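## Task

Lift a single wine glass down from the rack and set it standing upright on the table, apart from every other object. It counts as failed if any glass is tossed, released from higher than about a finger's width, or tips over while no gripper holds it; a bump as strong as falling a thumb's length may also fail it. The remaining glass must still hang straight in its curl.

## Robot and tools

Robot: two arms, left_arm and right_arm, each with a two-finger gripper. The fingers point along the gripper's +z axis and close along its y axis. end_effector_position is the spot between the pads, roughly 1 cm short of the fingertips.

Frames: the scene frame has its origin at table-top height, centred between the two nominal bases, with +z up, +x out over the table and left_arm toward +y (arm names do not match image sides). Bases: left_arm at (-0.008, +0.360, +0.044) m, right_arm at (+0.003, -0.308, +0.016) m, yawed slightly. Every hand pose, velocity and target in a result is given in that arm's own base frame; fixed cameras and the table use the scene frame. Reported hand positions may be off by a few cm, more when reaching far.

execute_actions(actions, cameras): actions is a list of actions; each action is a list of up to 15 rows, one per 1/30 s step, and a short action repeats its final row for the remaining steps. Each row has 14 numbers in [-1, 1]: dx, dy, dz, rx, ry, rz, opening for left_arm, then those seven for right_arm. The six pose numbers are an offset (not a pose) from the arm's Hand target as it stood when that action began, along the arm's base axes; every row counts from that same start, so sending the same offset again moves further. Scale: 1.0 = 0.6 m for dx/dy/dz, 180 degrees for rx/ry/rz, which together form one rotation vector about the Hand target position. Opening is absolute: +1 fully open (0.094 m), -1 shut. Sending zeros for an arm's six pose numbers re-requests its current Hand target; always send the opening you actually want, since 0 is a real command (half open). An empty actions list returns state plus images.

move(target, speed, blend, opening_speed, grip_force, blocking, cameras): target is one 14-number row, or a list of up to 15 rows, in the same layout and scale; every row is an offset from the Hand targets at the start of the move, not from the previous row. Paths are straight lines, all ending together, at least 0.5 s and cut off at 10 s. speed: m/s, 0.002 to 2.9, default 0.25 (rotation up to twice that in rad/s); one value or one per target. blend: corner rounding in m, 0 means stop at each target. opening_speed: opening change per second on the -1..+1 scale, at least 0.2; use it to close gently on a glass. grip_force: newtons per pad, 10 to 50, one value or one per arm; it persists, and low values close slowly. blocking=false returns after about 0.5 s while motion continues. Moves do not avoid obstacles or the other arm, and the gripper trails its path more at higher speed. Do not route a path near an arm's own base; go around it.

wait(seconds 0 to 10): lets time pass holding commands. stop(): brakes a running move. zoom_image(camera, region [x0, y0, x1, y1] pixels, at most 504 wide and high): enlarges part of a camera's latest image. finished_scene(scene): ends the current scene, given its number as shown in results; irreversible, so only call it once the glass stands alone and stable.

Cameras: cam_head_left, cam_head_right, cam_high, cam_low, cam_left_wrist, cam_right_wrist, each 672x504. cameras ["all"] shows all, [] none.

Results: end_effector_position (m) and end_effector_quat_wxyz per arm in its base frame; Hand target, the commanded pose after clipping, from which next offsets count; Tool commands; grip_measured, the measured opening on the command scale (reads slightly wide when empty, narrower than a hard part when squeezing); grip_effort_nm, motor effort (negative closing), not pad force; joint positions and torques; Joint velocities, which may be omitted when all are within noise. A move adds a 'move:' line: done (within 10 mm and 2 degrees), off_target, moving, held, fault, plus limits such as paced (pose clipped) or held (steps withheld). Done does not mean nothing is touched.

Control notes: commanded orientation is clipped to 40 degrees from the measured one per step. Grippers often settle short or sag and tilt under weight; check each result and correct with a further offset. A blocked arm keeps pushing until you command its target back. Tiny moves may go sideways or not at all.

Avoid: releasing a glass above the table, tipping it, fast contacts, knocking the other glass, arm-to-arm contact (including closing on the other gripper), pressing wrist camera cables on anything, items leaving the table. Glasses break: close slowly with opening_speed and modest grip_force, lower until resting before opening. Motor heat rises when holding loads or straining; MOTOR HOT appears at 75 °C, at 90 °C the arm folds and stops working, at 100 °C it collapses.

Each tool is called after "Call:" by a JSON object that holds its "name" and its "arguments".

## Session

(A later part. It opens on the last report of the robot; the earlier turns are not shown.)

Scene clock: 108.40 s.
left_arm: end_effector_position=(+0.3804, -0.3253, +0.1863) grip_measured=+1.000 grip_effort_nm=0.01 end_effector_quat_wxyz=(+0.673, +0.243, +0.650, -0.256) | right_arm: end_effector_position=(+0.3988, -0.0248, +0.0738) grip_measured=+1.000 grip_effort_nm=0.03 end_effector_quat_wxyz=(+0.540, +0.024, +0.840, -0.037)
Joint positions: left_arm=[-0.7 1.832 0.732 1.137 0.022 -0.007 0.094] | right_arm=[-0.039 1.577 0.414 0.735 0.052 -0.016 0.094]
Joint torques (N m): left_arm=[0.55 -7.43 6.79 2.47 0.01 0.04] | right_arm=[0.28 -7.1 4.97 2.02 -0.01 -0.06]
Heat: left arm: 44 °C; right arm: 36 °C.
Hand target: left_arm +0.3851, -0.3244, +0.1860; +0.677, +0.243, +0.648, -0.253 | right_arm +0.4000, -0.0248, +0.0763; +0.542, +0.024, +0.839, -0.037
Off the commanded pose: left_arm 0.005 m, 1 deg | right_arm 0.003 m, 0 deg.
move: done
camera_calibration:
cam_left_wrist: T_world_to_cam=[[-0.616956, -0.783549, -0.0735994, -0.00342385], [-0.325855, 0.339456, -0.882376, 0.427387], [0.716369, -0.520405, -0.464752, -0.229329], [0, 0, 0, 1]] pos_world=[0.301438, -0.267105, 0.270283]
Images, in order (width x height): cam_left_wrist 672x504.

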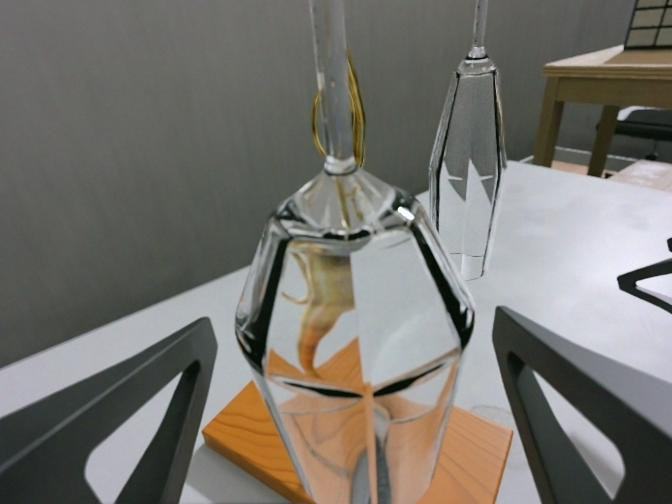

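Call:
{"name": "move", "arguments": {"target": [0, 0, 0, 0, 0, 0, 0.25, 0, 0, 0, 0, 0, 0, 1.0], "speed": 0.05, "opening_speed": 0.3, "grip_force": 30, "cameras": ["cam_left_wrist", "cam_head_left", "cam_high"]}}

Call:
{"name": "zoom_image", "arguments": {"camera": "cam_high", "region": [280, 50, 460, 230]}}

Call:
{"name": "zoom_image", "arguments": {"camera": "cam_head_left", "region": [230, 90, 400, 260]}}

Scene clock: 112.13 s.
left_arm: end_effector_position=(+0.3801, -0.3256, +0.1863) grip_measured=+0.476 grip_effort_nm=-0.65 end_effector_quat_wxyz=(+0.672, +0.244, +0.650, -0.257) | right_arm: end_effector_position=(+0.3988, -0.0248, +0.0738) grip_measured=+1.000 grip_effort_nm=0.03 end_effector_quat_wxyz=(+0.540, +0.024, +0.840, -0.037)
Joint positions: left_arm=[-0.7 1.832 0.732 1.137 0.024 -0.007 0.069] | right_arm=[-0.039 1.577 0.414 0.735 0.052 -0.016 0.094]
Joint torques (N m): left_arm=[0.59 -7.47 6.79 2.45 0.01 0.04] | right_arm=[0.2 -7.15 5.04 2.08 0 -0.08]
Heat: left arm: 44 °C; right arm: 36 °C.
Hand target: left_arm +0.3851, -0.3244, +0.1860; +0.677, +0.243, +0.648, -0.252 | right_arm +0.4000, -0.0248, +0.0763; +0.542, +0.024, +0.839, -0.037
Off the commanded pose: left_arm 0.005 m, 1 deg | right_arm 0.003 m, 0 deg.
grip_force (N): 30, 30
move: done
camera_calibration:
cam_left_wrist: T_world_to_cam=[[-0.618724, -0.78214, -0.0737409, -0.00261607], [-0.324986, 0.340277, -0.882381, 0.427344], [0.715238, -0.521985, -0.464722, -0.229395], [0, 0, 0, 1]] pos_world=[0.301334, -0.267202, 0.270282]
Images, in order (width x height): cam_head_left 672x504, cam_high 672x504, cam_left_wrist 672x504.

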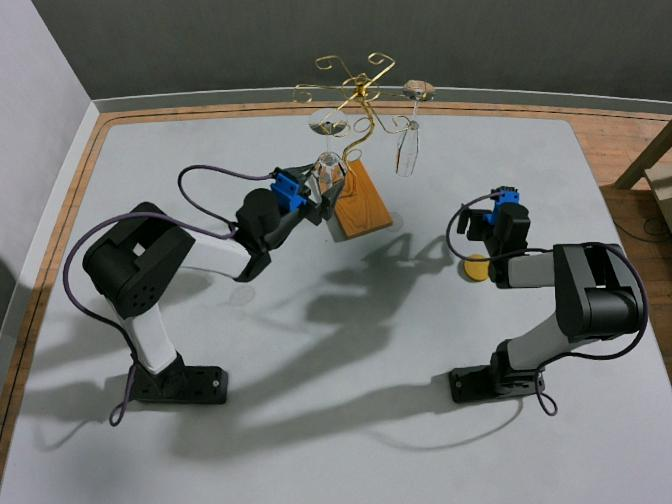

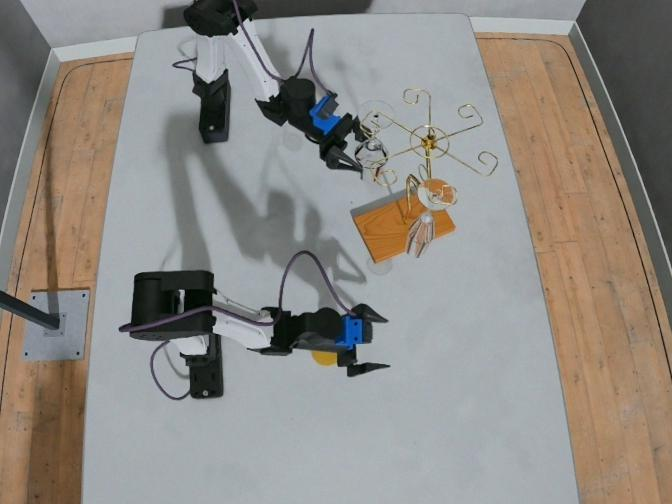

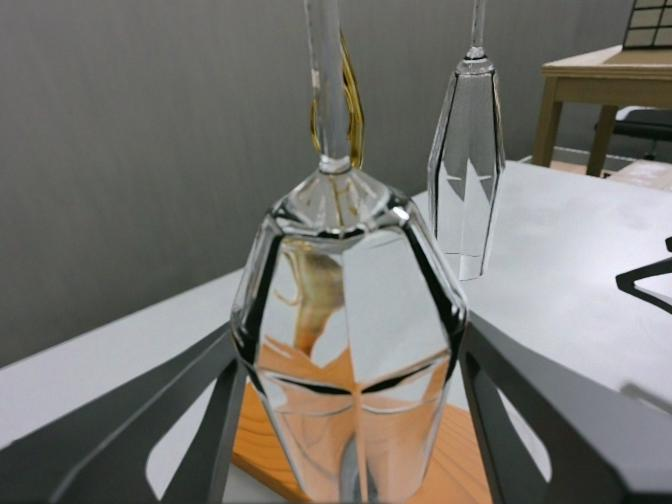

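Scaled by 2.800 from the camera's 672x504 image, which has a finer 960x720 frame.

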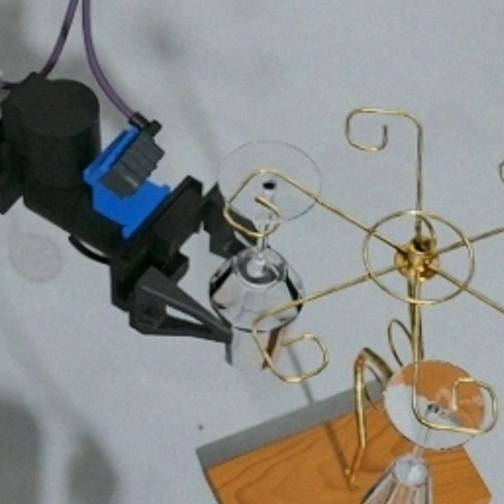

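Scaled by 2.965 from the camera's 672x504 image, which has a finer 960x720 frame.

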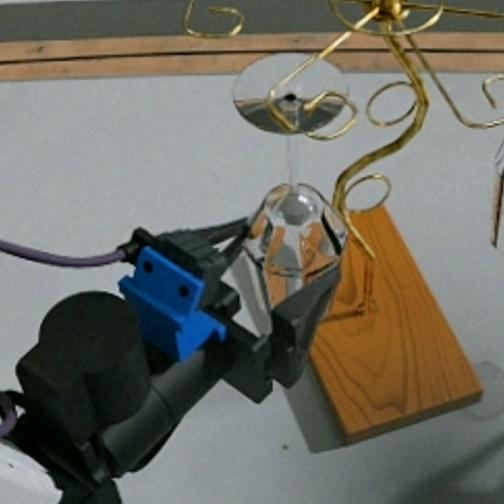

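Call:
{"name": "move", "arguments": {"target": [-0.0083, -0.002, 0.0333, 0, 0, 0, 0.25, 0, 0, 0, 0, 0, 0, 1.0], "speed": 0.05, "cameras": ["cam_left_wrist", "cam_head_left", "cam_high"]}}

Call:
{"name": "zoom_image", "arguments": {"camera": "cam_high", "region": [330, 70, 450, 190]}}

Call:
{"name": "zoom_image", "arguments": {"camera": "cam_head_left", "region": [280, 80, 400, 200]}}

Scene clock: 117.03 s.
left_arm: end_effector_position=(+0.3785, -0.3242, +0.1864) grip_measured=+0.476 grip_effort_nm=-0.65 end_effector_quat_wxyz=(+0.662, +0.248, +0.661, -0.253) | right_arm: end_effector_position=(+0.3988, -0.0248, +0.0738) grip_measured=+1.000 grip_effort_nm=0.03 end_effector_quat_wxyz=(+0.540, +0.024, +0.840, -0.037)
Joint positions: left_arm=[-0.7 1.798 0.732 1.071 0.024 -0.007 0.069] | right_arm=[-0.039 1.577 0.414 0.735 0.052 -0.016 0.094]
Joint torques (N m): left_arm=[-0.59 -11.22 8.01 2.21 -0.12 0.04] | right_arm=[0.29 -7.06 5.04 2.04 0.04 -0.07]
Heat: left arm: 45 °C; right arm: 36 °C.
Hand target: left_arm +0.3801, -0.3256, +0.2060; +0.677, +0.243, +0.648, -0.252 | right_arm +0.4000, -0.0248, +0.0763; +0.542, +0.024, +0.839, -0.037
Off the commanded pose: left_arm 0.020 m, 2 deg | right_arm 0.003 m, 0 deg.
grip_force (N): 30, 30
move: off_target (left_arm)
camera_calibration:
cam_left_wrist: T_world_to_cam=[[-0.620534, -0.780621, -0.0746167, -0.0012522], [-0.346203, 0.35809, -0.86713, 0.437422], [0.70362, -0.512252, -0.49246, -0.214682], [0, 0, 0, 1]] pos_world=[0.301714, -0.267585, 0.273486]
Images, in order (width x height): cam_head_left 672x504, cam_high 672x504, cam_left_wrist 672x504.

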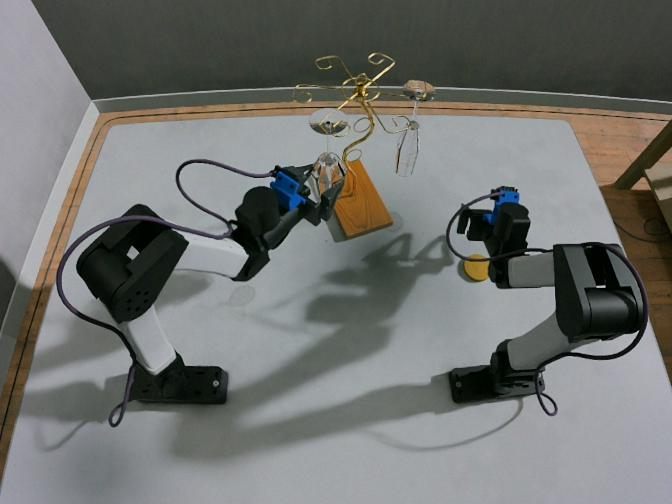

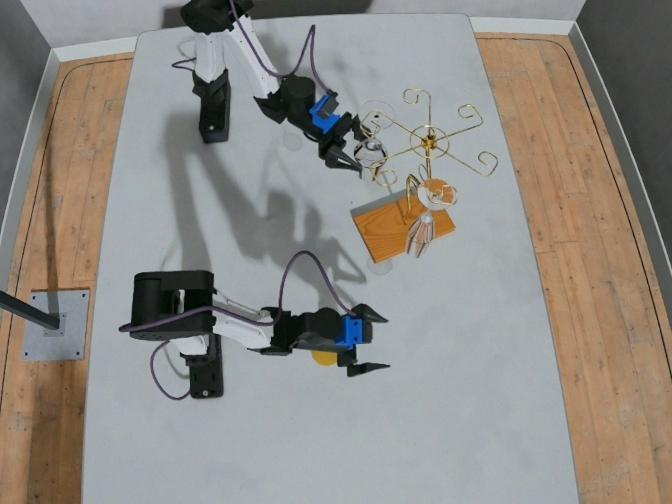

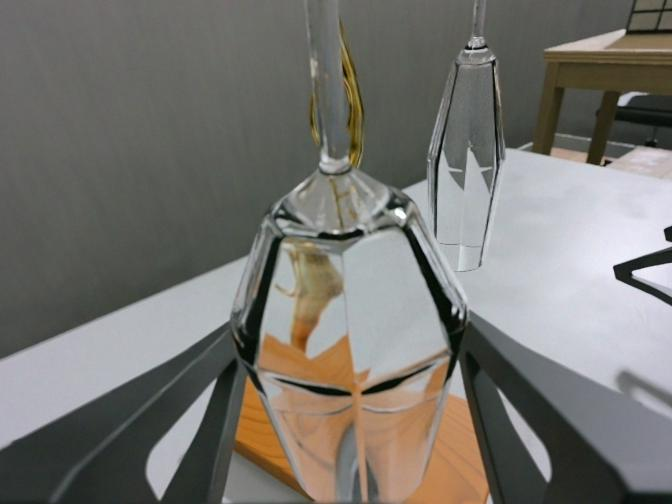

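Scaled by 4.200 from the camera's 672x504 image, which has a finer 960x720 frame.

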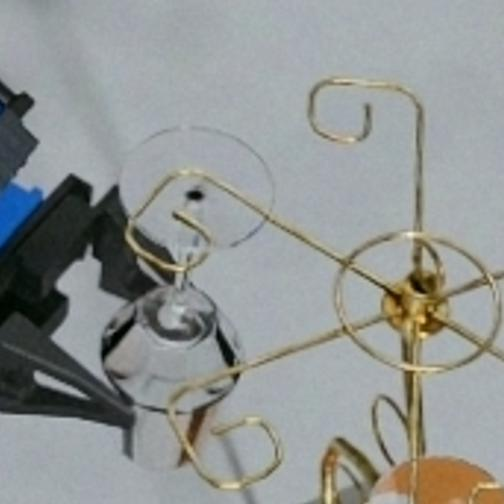

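Scaled by 4.200 from the camera's 672x504 image, which has a finer 960x720 frame.

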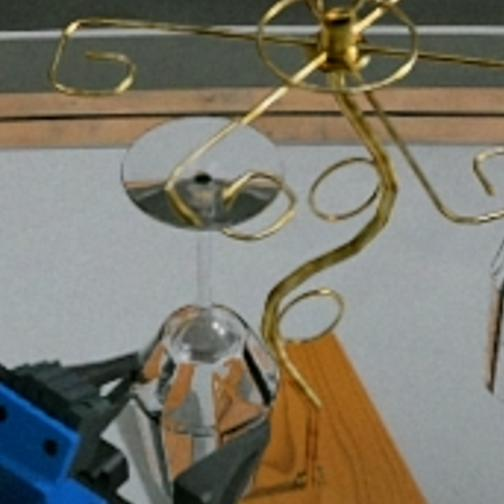

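Call:
{"name": "move", "arguments": {"target": [0, 0, 0.05, 0, 0, 0, 0.25, 0, 0, 0, 0, 0, 0, 1.0], "speed": 0.05, "cameras": ["cam_left_wrist", "cam_head_left", "cam_high"]}}

Call:
{"name": "zoom_image", "arguments": {"camera": "cam_high", "region": [330, 70, 450, 190]}}

Call:
{"name": "zoom_image", "arguments": {"camera": "cam_head_left", "region": [280, 80, 400, 200]}}

Scene clock: 119.93 s.
left_arm: end_effector_position=(+0.3785, -0.3242, +0.2029) grip_measured=+0.476 grip_effort_nm=-0.65 end_effector_quat_wxyz=(+0.647, +0.253, +0.675, -0.248) | right_arm: end_effector_position=(+0.3988, -0.0248, +0.0738) grip_measured=+1.000 grip_effort_nm=0.03 end_effector_quat_wxyz=(+0.540, +0.024, +0.840, -0.037)
Joint positions: left_arm=[-0.7 1.713 0.774 0.899 0.024 -0.007 0.069] | right_arm=[-0.039 1.577 0.414 0.735 0.052 -0.016 0.094]
Joint torques (N m): left_arm=[-0.62 -11.52 9.1 2.66 -0.12 0.04] | right_arm=[0.35 -7.1 4.97 2.07 0 -0.06]
Heat: left arm: 45 °C; right arm: 36 °C.
Hand target: left_arm +0.3801, -0.3256, +0.2360; +0.677, +0.243, +0.648, -0.252 | right_arm +0.4000, -0.0248, +0.0763; +0.542, +0.024, +0.839, -0.037
Off the commanded pose: left_arm 0.033 m, 5 deg | right_arm 0.003 m, 0 deg.
grip_force (N): 30, 30
move: off_target (left_arm)
camera_calibration:
cam_left_wrist: T_world_to_cam=[[-0.623058, -0.778493, -0.075813, 0.00189191], [-0.374857, 0.382264, -0.844605, 0.46584], [0.686499, -0.497819, -0.529996, -0.187742], [0, 0, 0, 1]] pos_world=[0.304687, -0.270062, 0.294092]
Images, in order (width x height): cam_head_left 672x504, cam_high 672x504, cam_left_wrist 672x504.

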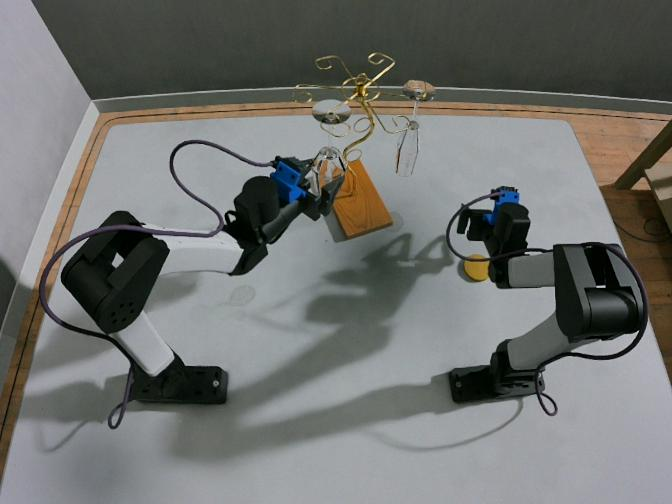

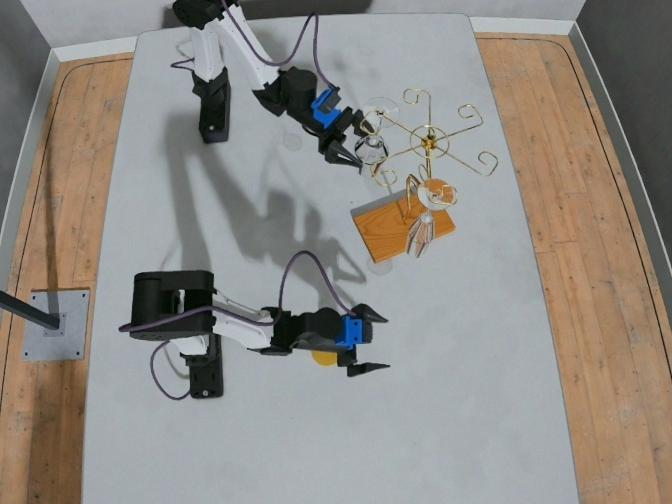

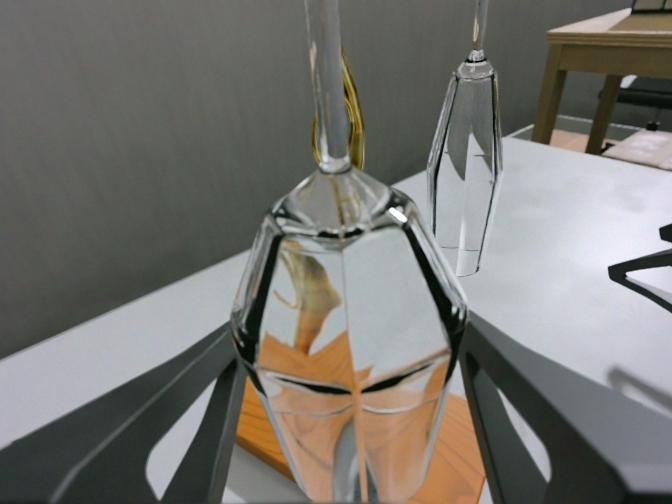

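Scaled by 4.200 from the camera's 672x504 image, which has a finer 960x720 frame.

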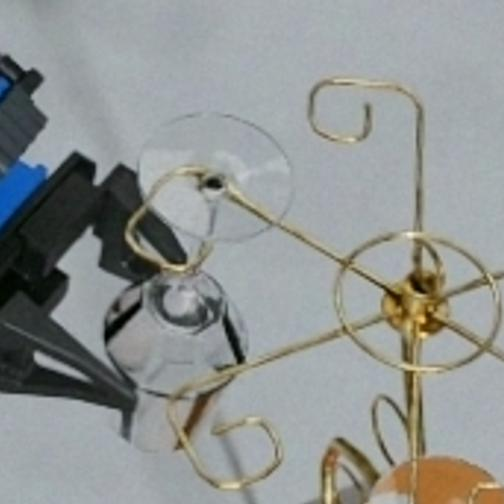

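Scaled by 4.200 from the camera's 672x504 image, which has a finer 960x720 frame.

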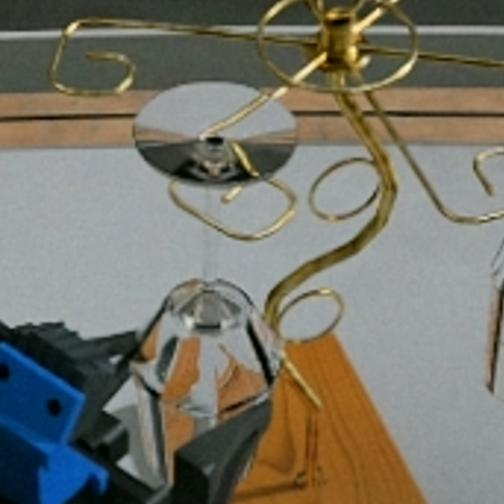

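Call:
{"name": "move", "arguments": {"target": [0.0475, -0.0407, -0.035, 0, 0, 0, 0.25, 0, 0, 0, 0, 0, 0, 1.0], "speed": 0.04, "cameras": ["cam_left_wrist", "cam_head_left", "cam_high"]}}

Call:
{"name": "zoom_image", "arguments": {"camera": "cam_high", "region": [330, 70, 450, 190]}}

Call:
{"name": "zoom_image", "arguments": {"camera": "cam_head_left", "region": [280, 80, 400, 200]}}

Scene clock: 125.50 s.
left_arm: end_effector_position=(+0.4033, -0.3451, +0.1957) grip_measured=+0.476 grip_effort_nm=-0.65 end_effector_quat_wxyz=(+0.653, +0.251, +0.670, -0.250) | right_arm: end_effector_position=(+0.3988, -0.0248, +0.0738) grip_measured=+1.000 grip_effort_nm=0.03 end_effector_quat_wxyz=(+0.540, +0.024, +0.840, -0.037)
Joint positions: left_arm=[-0.7 1.85 0.893 0.935 0.024 -0.007 0.069] | right_arm=[-0.039 1.577 0.414 0.735 0.052 -0.016 0.094]
Joint torques (N m): left_arm=[-0.61 -8.75 9.39 2.87 -0.12 0.05] | right_arm=[0.16 -7.2 4.93 2.06 0.02 -0.09]
Heat: left arm: 46 °C; right arm: 36 °C.
Hand target: left_arm +0.4086, -0.3500, +0.2150; +0.677, +0.243, +0.648, -0.253 | right_arm +0.4000, -0.0248, +0.0763; +0.542, +0.024, +0.839, -0.037
Off the commanded pose: left_arm 0.021 m, 4 deg | right_arm 0.003 m, 0 deg.
grip_force (N): 30, 30
move: off_target (left_arm)
camera_calibration:
cam_left_wrist: T_world_to_cam=[[-0.622081, -0.779312, -0.0754203, -0.000241825], [-0.364232, 0.373318, -0.853211, 0.471399], [0.693073, -0.503296, -0.516084, -0.22631], [0, 0, 0, 1]] pos_world=[0.328397, -0.290071, 0.285389]
Images, in order (width x height): cam_head_left 672x504, cam_high 672x504, cam_left_wrist 672x504.

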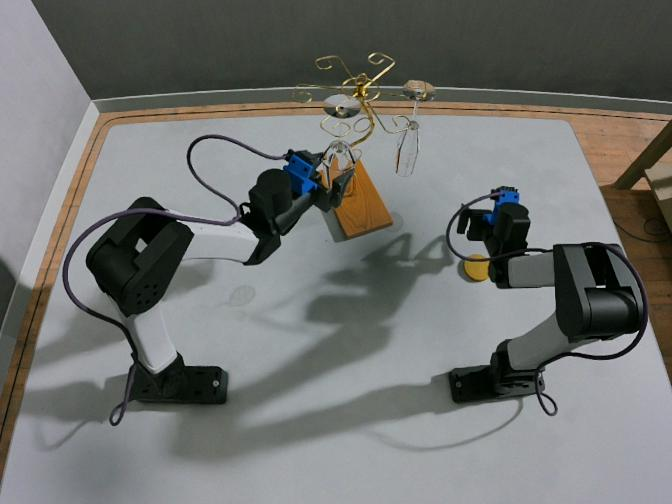

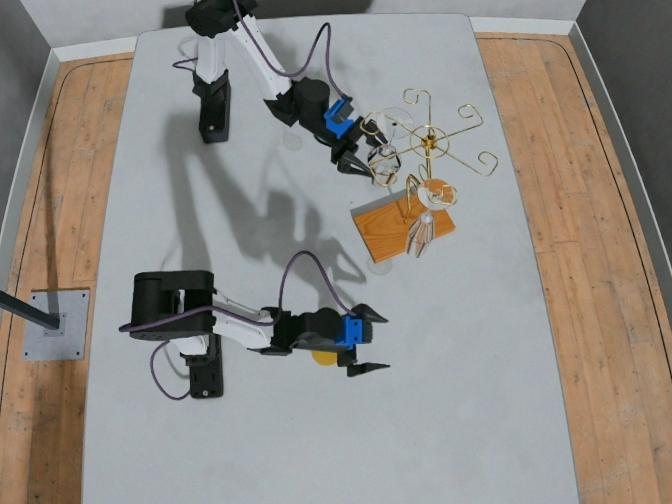

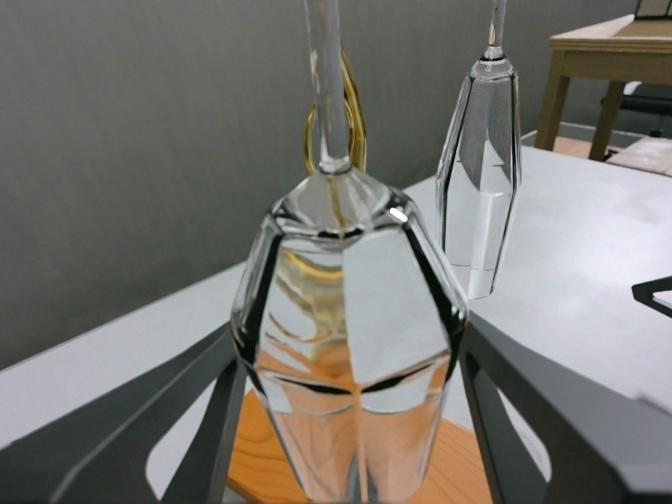

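Scaled by 4.200 from the camera's 672x504 image, which has a finer 960x720 frame.

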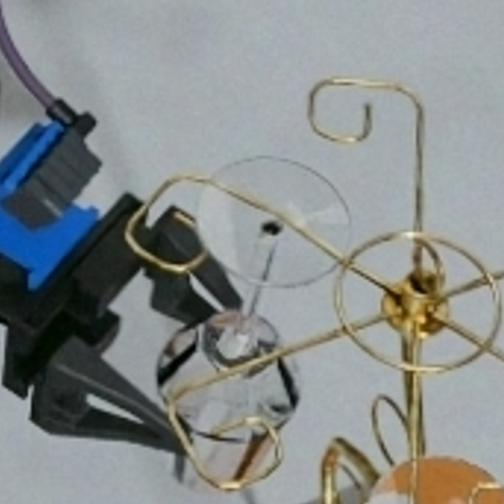

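Scaled by 4.200 from the camera's 672x504 image, which has a finer 960x720 frame.

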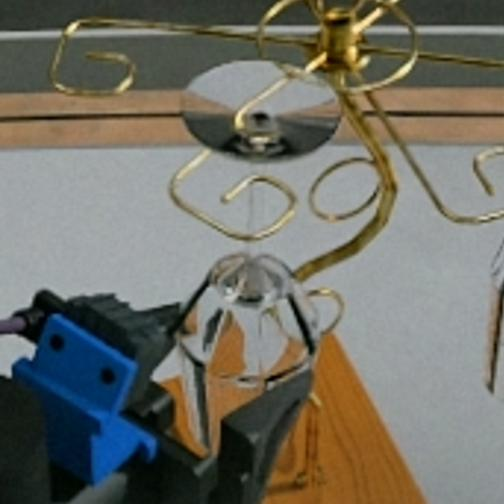

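Call:
{"name": "move", "arguments": {"target": [-0.0723, -0.0752, 0.02, -0.0076, -0.0081, -0.0372, 0.25, 0, 0, 0, 0, 0, 0, 1.0], "speed": 0.05, "cameras": ["cam_left_wrist", "cam_head_left", "cam_high"]}}

Call:
{"name": "zoom_image", "arguments": {"camera": "cam_high", "region": [330, 70, 450, 190]}}

Call:
{"name": "zoom_image", "arguments": {"camera": "cam_head_left", "region": [280, 80, 400, 200]}}

Scene clock: 130.77 s.
left_arm: end_effector_position=(+0.3624, -0.3899, +0.2053) grip_measured=+0.476 grip_effort_nm=-0.65 end_effector_quat_wxyz=(+0.648, +0.284, +0.644, -0.291) | right_arm: end_effector_position=(+0.3988, -0.0248, +0.0738) grip_measured=+1.000 grip_effort_nm=0.03 end_effector_quat_wxyz=(+0.540, +0.024, +0.840, -0.037)
Joint positions: left_arm=[-0.814 1.85 0.902 0.957 0.024 -0.007 0.069] | right_arm=[-0.039 1.577 0.414 0.735 0.052 -0.016 0.094]
Joint torques (N m): left_arm=[-0.85 -9.43 9.28 2.84 -0.12 0.05] | right_arm=[0.25 -7.21 4.79 2.05 0.04 -0.07]
Heat: left arm: 47 °C; right arm: 36 °C.
Hand target: left_arm +0.3652, -0.3953, +0.2270; +0.672, +0.276, +0.621, -0.296 | right_arm +0.4000, -0.0248, +0.0763; +0.542, +0.024, +0.839, -0.037
Off the commanded pose: left_arm 0.022 m, 4 deg | right_arm 0.003 m, 0 deg.
grip_force (N): 30, 30
move: off_target (left_arm)
camera_calibration:
cam_left_wrist: T_world_to_cam=[[-0.705133, -0.705145, -0.0745596, -0.000912499], [-0.300622, 0.392526, -0.869223, 0.469133], [0.642195, -0.590504, -0.488765, -0.236777], [0, 0, 0, 1]] pos_world=[0.292446, -0.324608, 0.291985]
Images, in order (width x height): cam_head_left 672x504, cam_high 672x504, cam_left_wrist 672x504.

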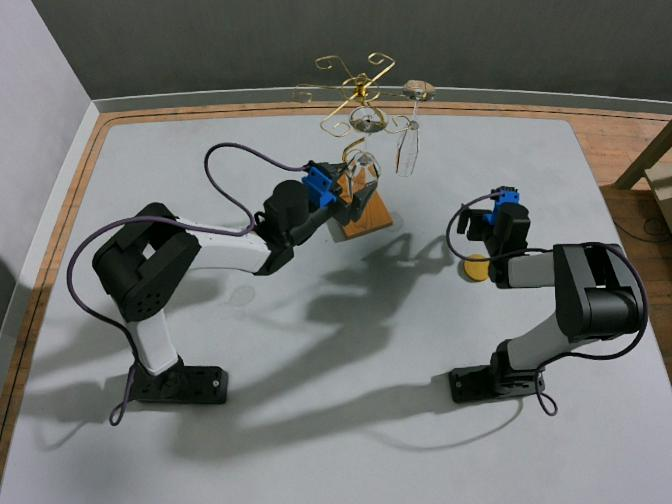

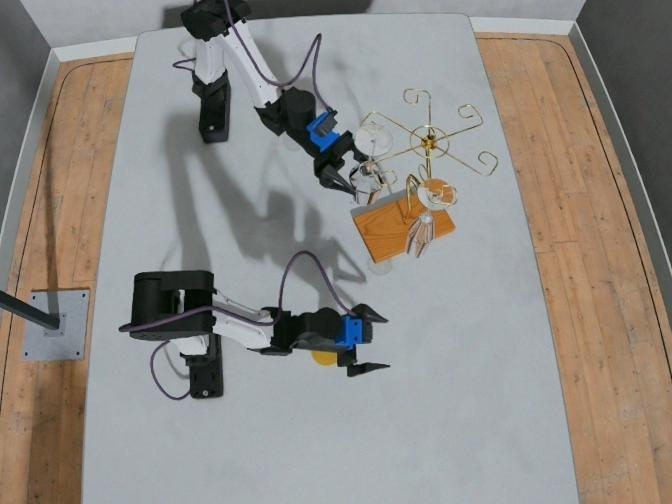

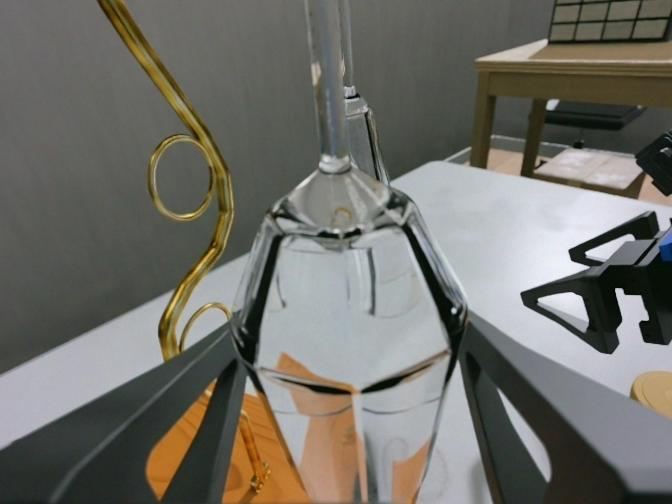

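Scaled by 4.200 from the camera's 672x504 image, which has a finer 960x720 frame.

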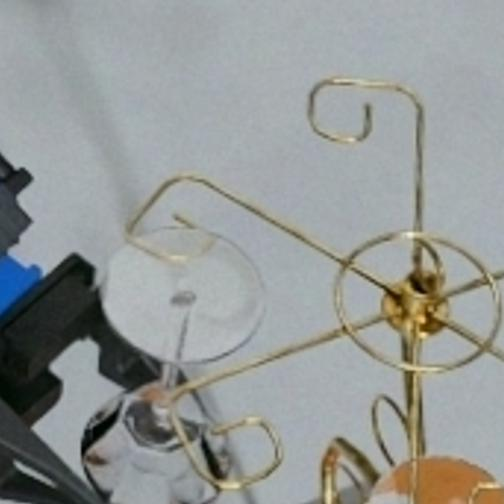

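Scaled by 4.200 from the camera's 672x504 image, which has a finer 960x720 frame.

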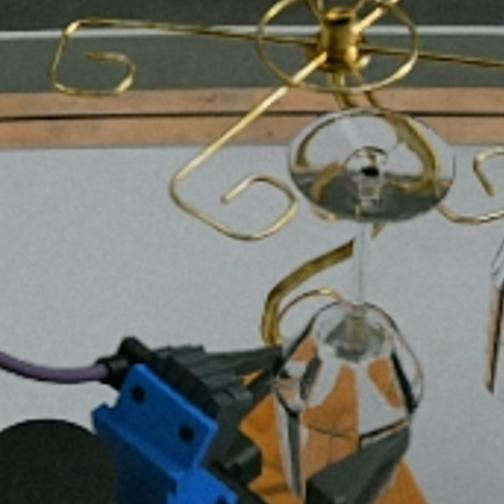

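Call:
{"name": "move", "arguments": {"target": [[0, 0, 0.0383, 0, 0, 0, 0.25, 0, 0, 0, 0, 0, 0, 1.0], [-0.1443, 0.1575, 0.0217, 0, 0, 0, 0.25, 0, 0, 0, 0, 0, 0, 1.0]], "speed": 0.08, "blend": 0.005, "cameras": ["cam_left_wrist", "cam_head_left", "cam_high"]}}

Call:
{"name": "zoom_image", "arguments": {"camera": "cam_high", "region": [280, 50, 460, 230]}}

Scene clock: 134.93 s.
left_arm: end_effector_position=(+0.2814, -0.3041, +0.2281) grip_measured=+0.476 grip_effort_nm=-0.65 end_effector_quat_wxyz=(+0.657, +0.281, +0.635, -0.295) | right_arm: end_effector_position=(+0.3988, -0.0248, +0.0738) grip_measured=+1.000 grip_effort_nm=0.03 end_effector_quat_wxyz=(+0.540, +0.024, +0.840, -0.037)
Joint positions: left_arm=[-0.814 1.364 0.473 0.927 0.024 -0.007 0.069] | right_arm=[-0.039 1.577 0.414 0.735 0.052 -0.016 0.094]
Joint torques (N m): left_arm=[-0.51 -7.36 5.9 2.64 -0.08 0.05] | right_arm=[0.23 -7.15 5.04 2 -0.02 -0.06]
Heat: left arm: 48 °C; right arm: 36 °C.
Hand target: left_arm +0.2785, -0.3007, +0.2400; +0.672, +0.276, +0.621, -0.296 | right_arm +0.4000, -0.0248, +0.0763; +0.542, +0.024, +0.839, -0.037
Off the commanded pose: left_arm 0.013 m, 2 deg | right_arm 0.003 m, 0 deg.
grip_force (N): 30, 30
move: off_target (left_arm)
camera_calibration:
cam_left_wrist: T_world_to_cam=[[-0.703716, -0.706645, -0.073735, 0.00306057], [-0.284182, 0.375074, -0.88236, 0.423919], [0.651172, -0.599977, -0.464762, -0.133816], [0, 0, 0, 1]] pos_world=[0.209761, -0.237125, 0.312082]
Images, in order (width x height): cam_head_left 672x504, cam_high 672x504, cam_left_wrist 672x504.

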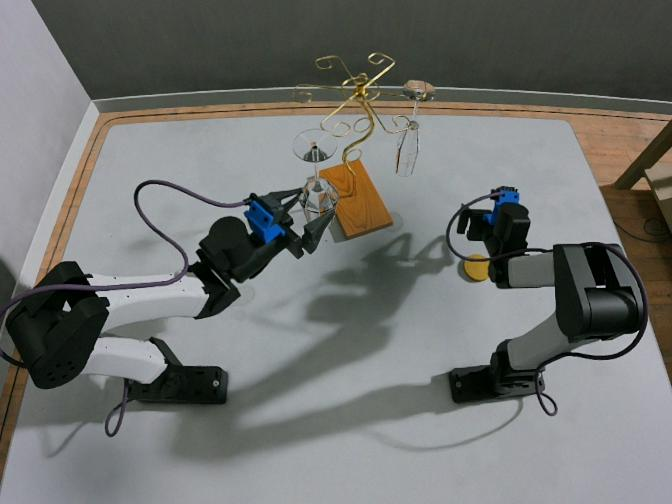

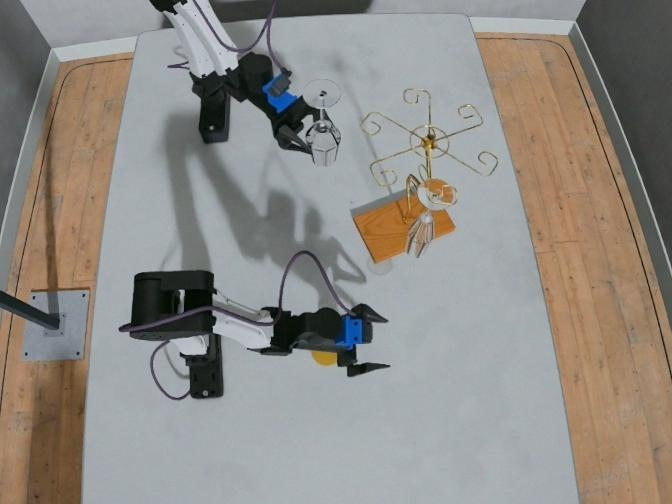

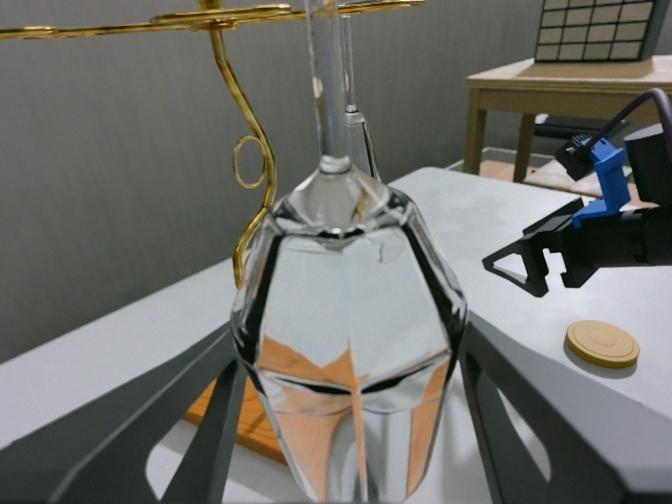

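Scaled by 2.800 from the camera's 672x504 image, which has a finer 960x720 frame.

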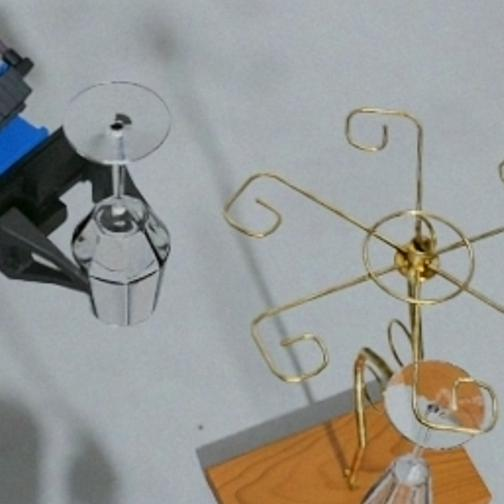

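Call:
{"name": "move", "arguments": {"target": [0.0832, 0.2382, -0.0083, 0.0228, 0.01, -0.2071, 0.25, 0, 0, 0, 0, 0, 0, 1.0], "speed": 0.15, "cameras": ["cam_left_wrist", "cam_head_left", "cam_high"]}}

Scene clock: 142.47 s.
left_arm: end_effector_position=(+0.3240, -0.1595, +0.2295) grip_measured=+0.476 grip_effort_nm=-0.65 end_effector_quat_wxyz=(+0.515, +0.469, +0.529, -0.484) | right_arm: end_effector_position=(+0.3988, -0.0248, +0.0738) grip_measured=+1.000 grip_effort_nm=0.03 end_effector_quat_wxyz=(+0.540, +0.024, +0.840, -0.037)
Joint positions: left_arm=[0.045 1.61 0.742 0.875 1.524 -0.035 0.069] | right_arm=[-0.039 1.577 0.414 0.735 0.052 -0.016 0.094]
Joint torques (N m): left_arm=[0.21 -6.02 8.79 1.6 0.1 0.04] | right_arm=[0.27 -7.1 4.98 2.04 0 -0.06]
Heat: left arm: 47 °C; right arm: 36 °C.
Hand target: left_arm +0.3285, -0.1578, +0.2350; +0.522, +0.478, +0.521, -0.478 | right_arm +0.4000, -0.0248, +0.0763; +0.542, +0.024, +0.839, -0.037
Off the commanded pose: left_arm 0.007 m, 2 deg | right_arm 0.003 m, 0 deg.
grip_force (N): 30, 30
move: done
camera_calibration:
cam_left_wrist: T_world_to_cam=[[-0.988339, -0.142756, -0.0529706, 0.312712], [-0.0258096, 0.499908, -0.865694, 0.315425], [0.150064, -0.854232, -0.497763, 0.0552635], [0, 0, 0, 1]] pos_world=[0.308914, -0.0658339, 0.317134]
Images, in order (width x height): cam_head_left 672x504, cam_high 672x504, cam_left_wrist 672x504.

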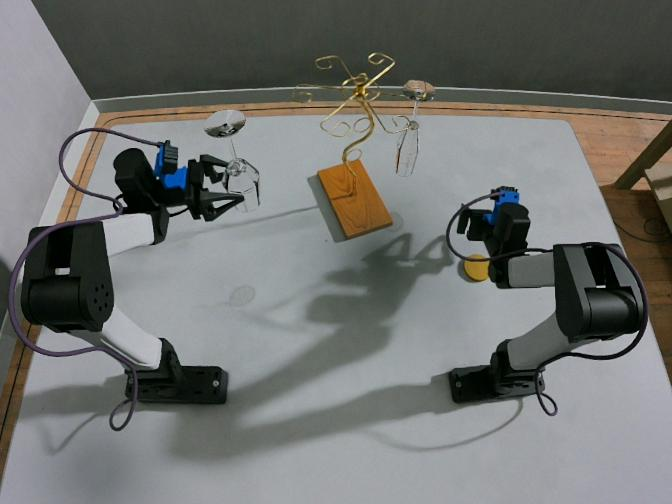

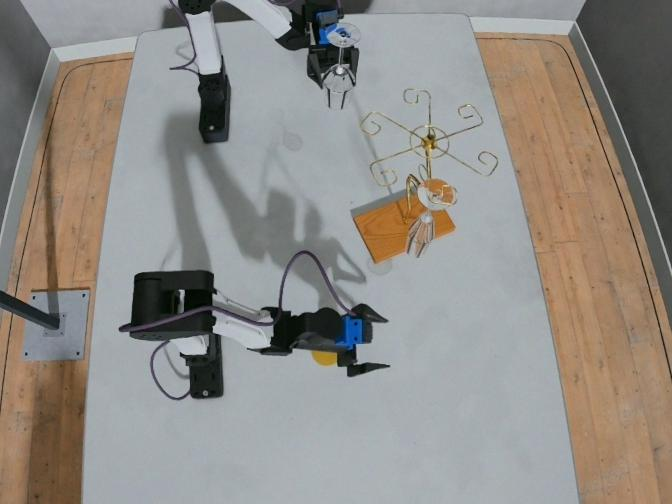

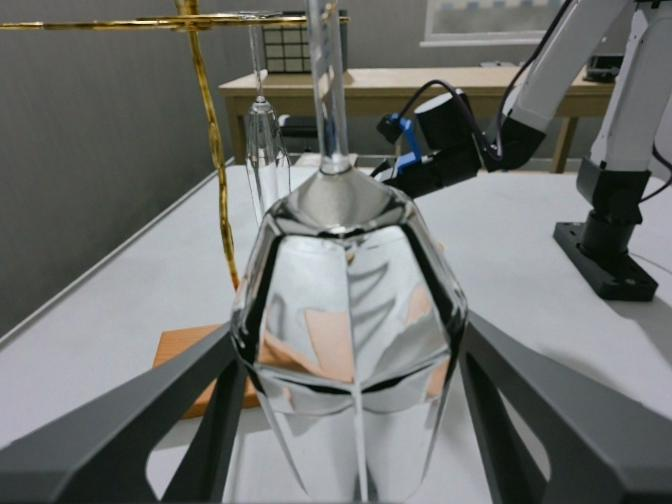

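Call:
{"name": "move", "arguments": {"target": [0, 0, 0, -0.0436, 0.498, 0, 0.25, 0, 0, 0, 0, 0, 0, 1.0], "speed": 0.3, "cameras": ["cam_left_wrist", "cam_head_left", "cam_high"]}}

Scene clock: 147.77 s.
left_arm: end_effector_position=(+0.3315, -0.1592, +0.2240) grip_measured=+0.476 grip_effort_nm=-0.65 end_effector_quat_wxyz=(+0.014, -0.048, +0.711, -0.701) | right_arm: end_effector_position=(+0.3988, -0.0248, +0.0738) grip_measured=+1.000 grip_effort_nm=0.03 end_effector_quat_wxyz=(+0.540, +0.024, +0.840, -0.037)
Joint positions: left_arm=[0.045 1.601 0.848 0.381 1.525 -1.246 0.069] | right_arm=[-0.039 1.577 0.414 0.735 0.052 -0.016 0.094]
Joint torques (N m): left_arm=[0.24 -10.06 6.83 1.88 0.34 0.06] | right_arm=[0.24 -7.1 4.9 2.04 0.04 -0.06]
Heat: left arm: 46 °C; right arm: 37 °C.
Hand target: left_arm +0.3285, -0.1578, +0.2350; +0.032, -0.030, +0.706, -0.707 | right_arm +0.4000, -0.0248, +0.0763; +0.542, +0.024, +0.839, -0.037
Off the commanded pose: left_arm 0.011 m, 3 deg | right_arm 0.003 m, 0 deg.
grip_force (N): 30, 30
move: off_target (left_arm)
camera_calibration:
cam_left_wrist: T_world_to_cam=[[-0.0295867, -0.0712708, 0.997018, -0.221748], [-0.906024, 0.423213, 0.00336646, 0.395658], [-0.422191, -0.903223, -0.0770945, 0.13941], [0, 0, 0, 1]] pos_world=[0.410772, -0.0573334, 0.230503]
Images, in order (width x height): cam_head_left 672x504, cam_high 672x504, cam_left_wrist 672x504.

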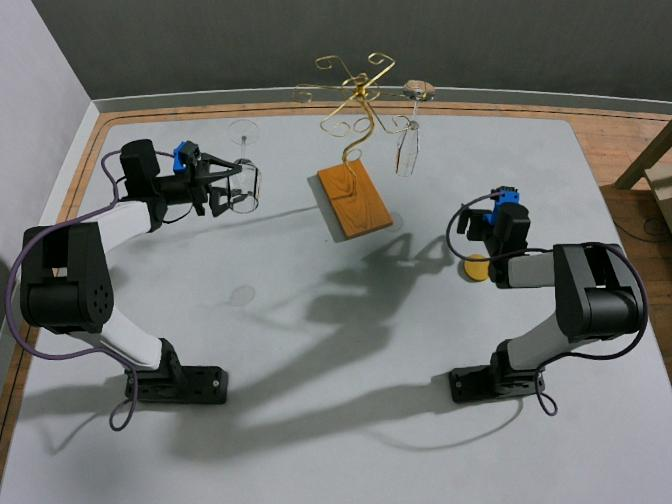

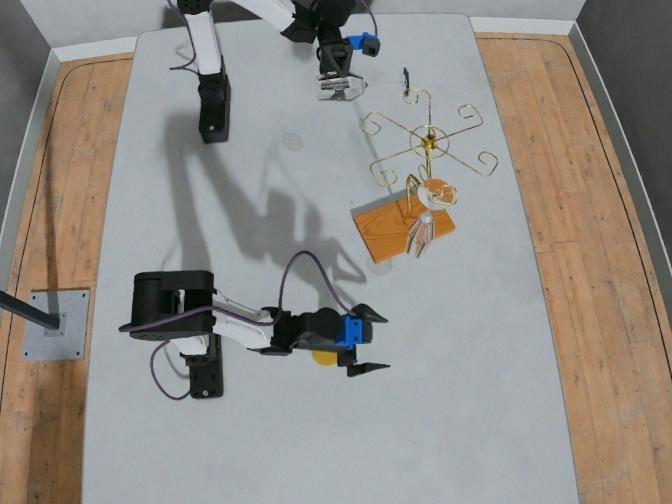

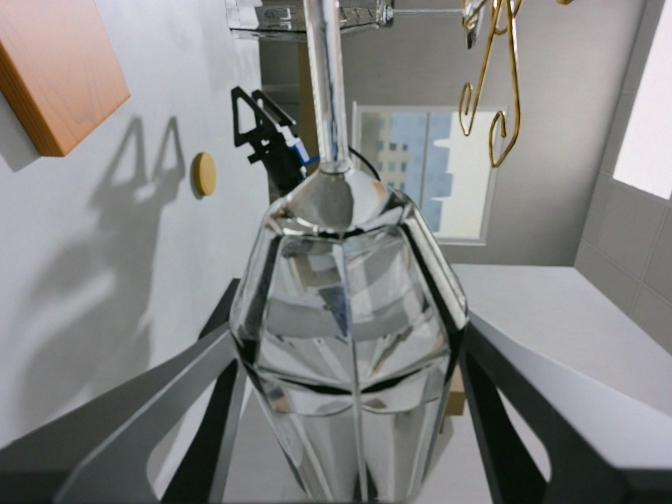

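Call:
{"name": "move", "arguments": {"target": [0, 0, 0, -0.0436, 0.498, 0, 0.25, 0, 0, 0, 0, 0, 0, 1.0], "speed": 0.3, "cameras": ["cam_left_wrist", "cam_head_left", "cam_high", "cam_low"]}}

Scene clock: 151.77 s.
left_arm: end_effector_position=(+0.3250, -0.1595, +0.2268) grip_measured=+0.476 grip_effort_nm=-0.65 end_effector_quat_wxyz=(+0.472, +0.525, -0.494, +0.508) | right_arm: end_effector_position=(+0.3988, -0.0248, +0.0738) grip_measured=+1.000 grip_effort_nm=0.03 end_effector_quat_wxyz=(+0.540, +0.024, +0.840, -0.037)
Joint positions: left_arm=[0.045 1.635 1.074 -0.482 1.525 -2.093 0.069] | right_arm=[-0.039 1.577 0.414 0.735 0.052 -0.016 0.094]
Joint velocities: left_arm=[within noise] | right_arm=[-0.012 -0.012 0.007 -0.154 -0.066 -0.081 0]
Joint torques (N m): left_arm=[0.39 -6.63 9.25 0.85 0.8 -0.11] | right_arm=[0.28 -7.19 4.97 2.04 0.02 -0.07]
Heat: left arm: 45 °C; right arm: 37 °C.
Hand target: left_arm +0.3285, -0.1578, +0.2350; +0.477, +0.521, -0.478, +0.522 | right_arm +0.4000, -0.0248, +0.0763; +0.542, +0.024, +0.839, -0.037
Off the commanded pose: left_arm 0.009 m, 2 deg | right_arm 0.003 m, 0 deg.
joint sent to its limit (left arm) — joint 6 (wrist roll), lower limit. The joint targets still meet the commanded pose.
grip_force (N): 30, 30
move: done
camera_calibration:
cam_left_wrist: T_world_to_cam=[[0.99622, 0.0119936, 0.0860371, -0.338305], [-0.0818431, 0.461584, 0.883313, -0.0714769], [-0.0291193, -0.887015, 0.460821, -0.110676], [0, 0, 0, 1]] pos_world=[0.327954, -0.0611208, 0.143245]
Images, in order (width x height): cam_head_left 672x504, cam_high 672x504, cam_low 672x504, cam_left_wrist 672x504.

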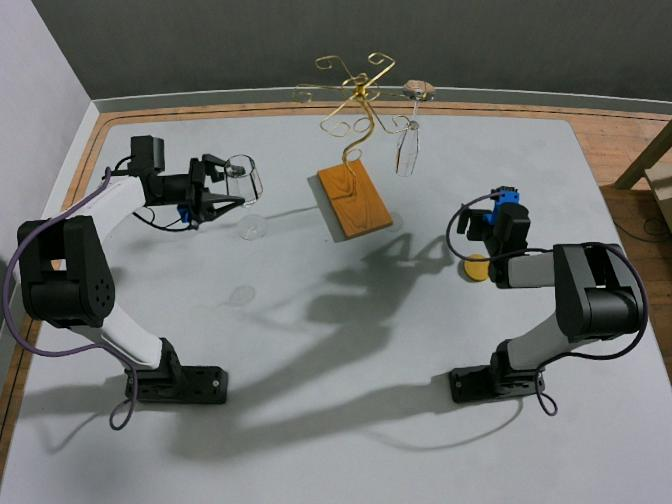

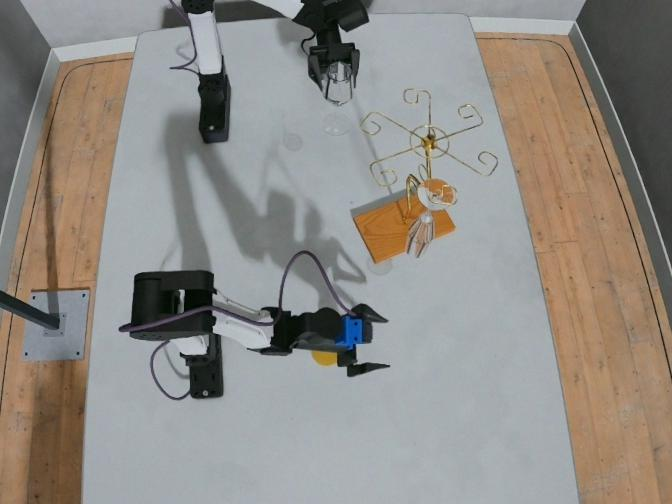

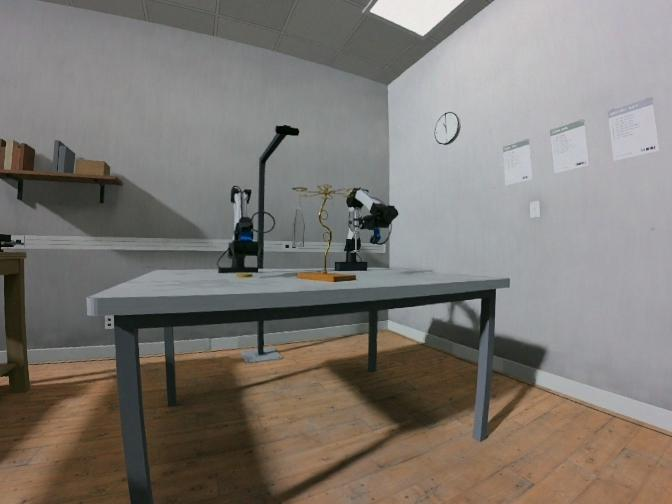

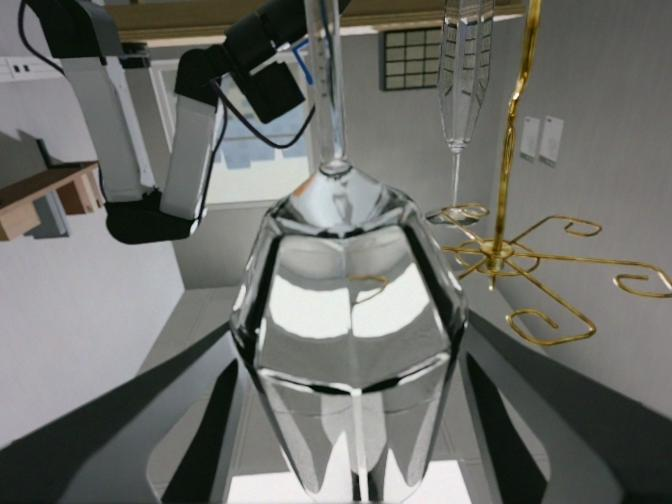

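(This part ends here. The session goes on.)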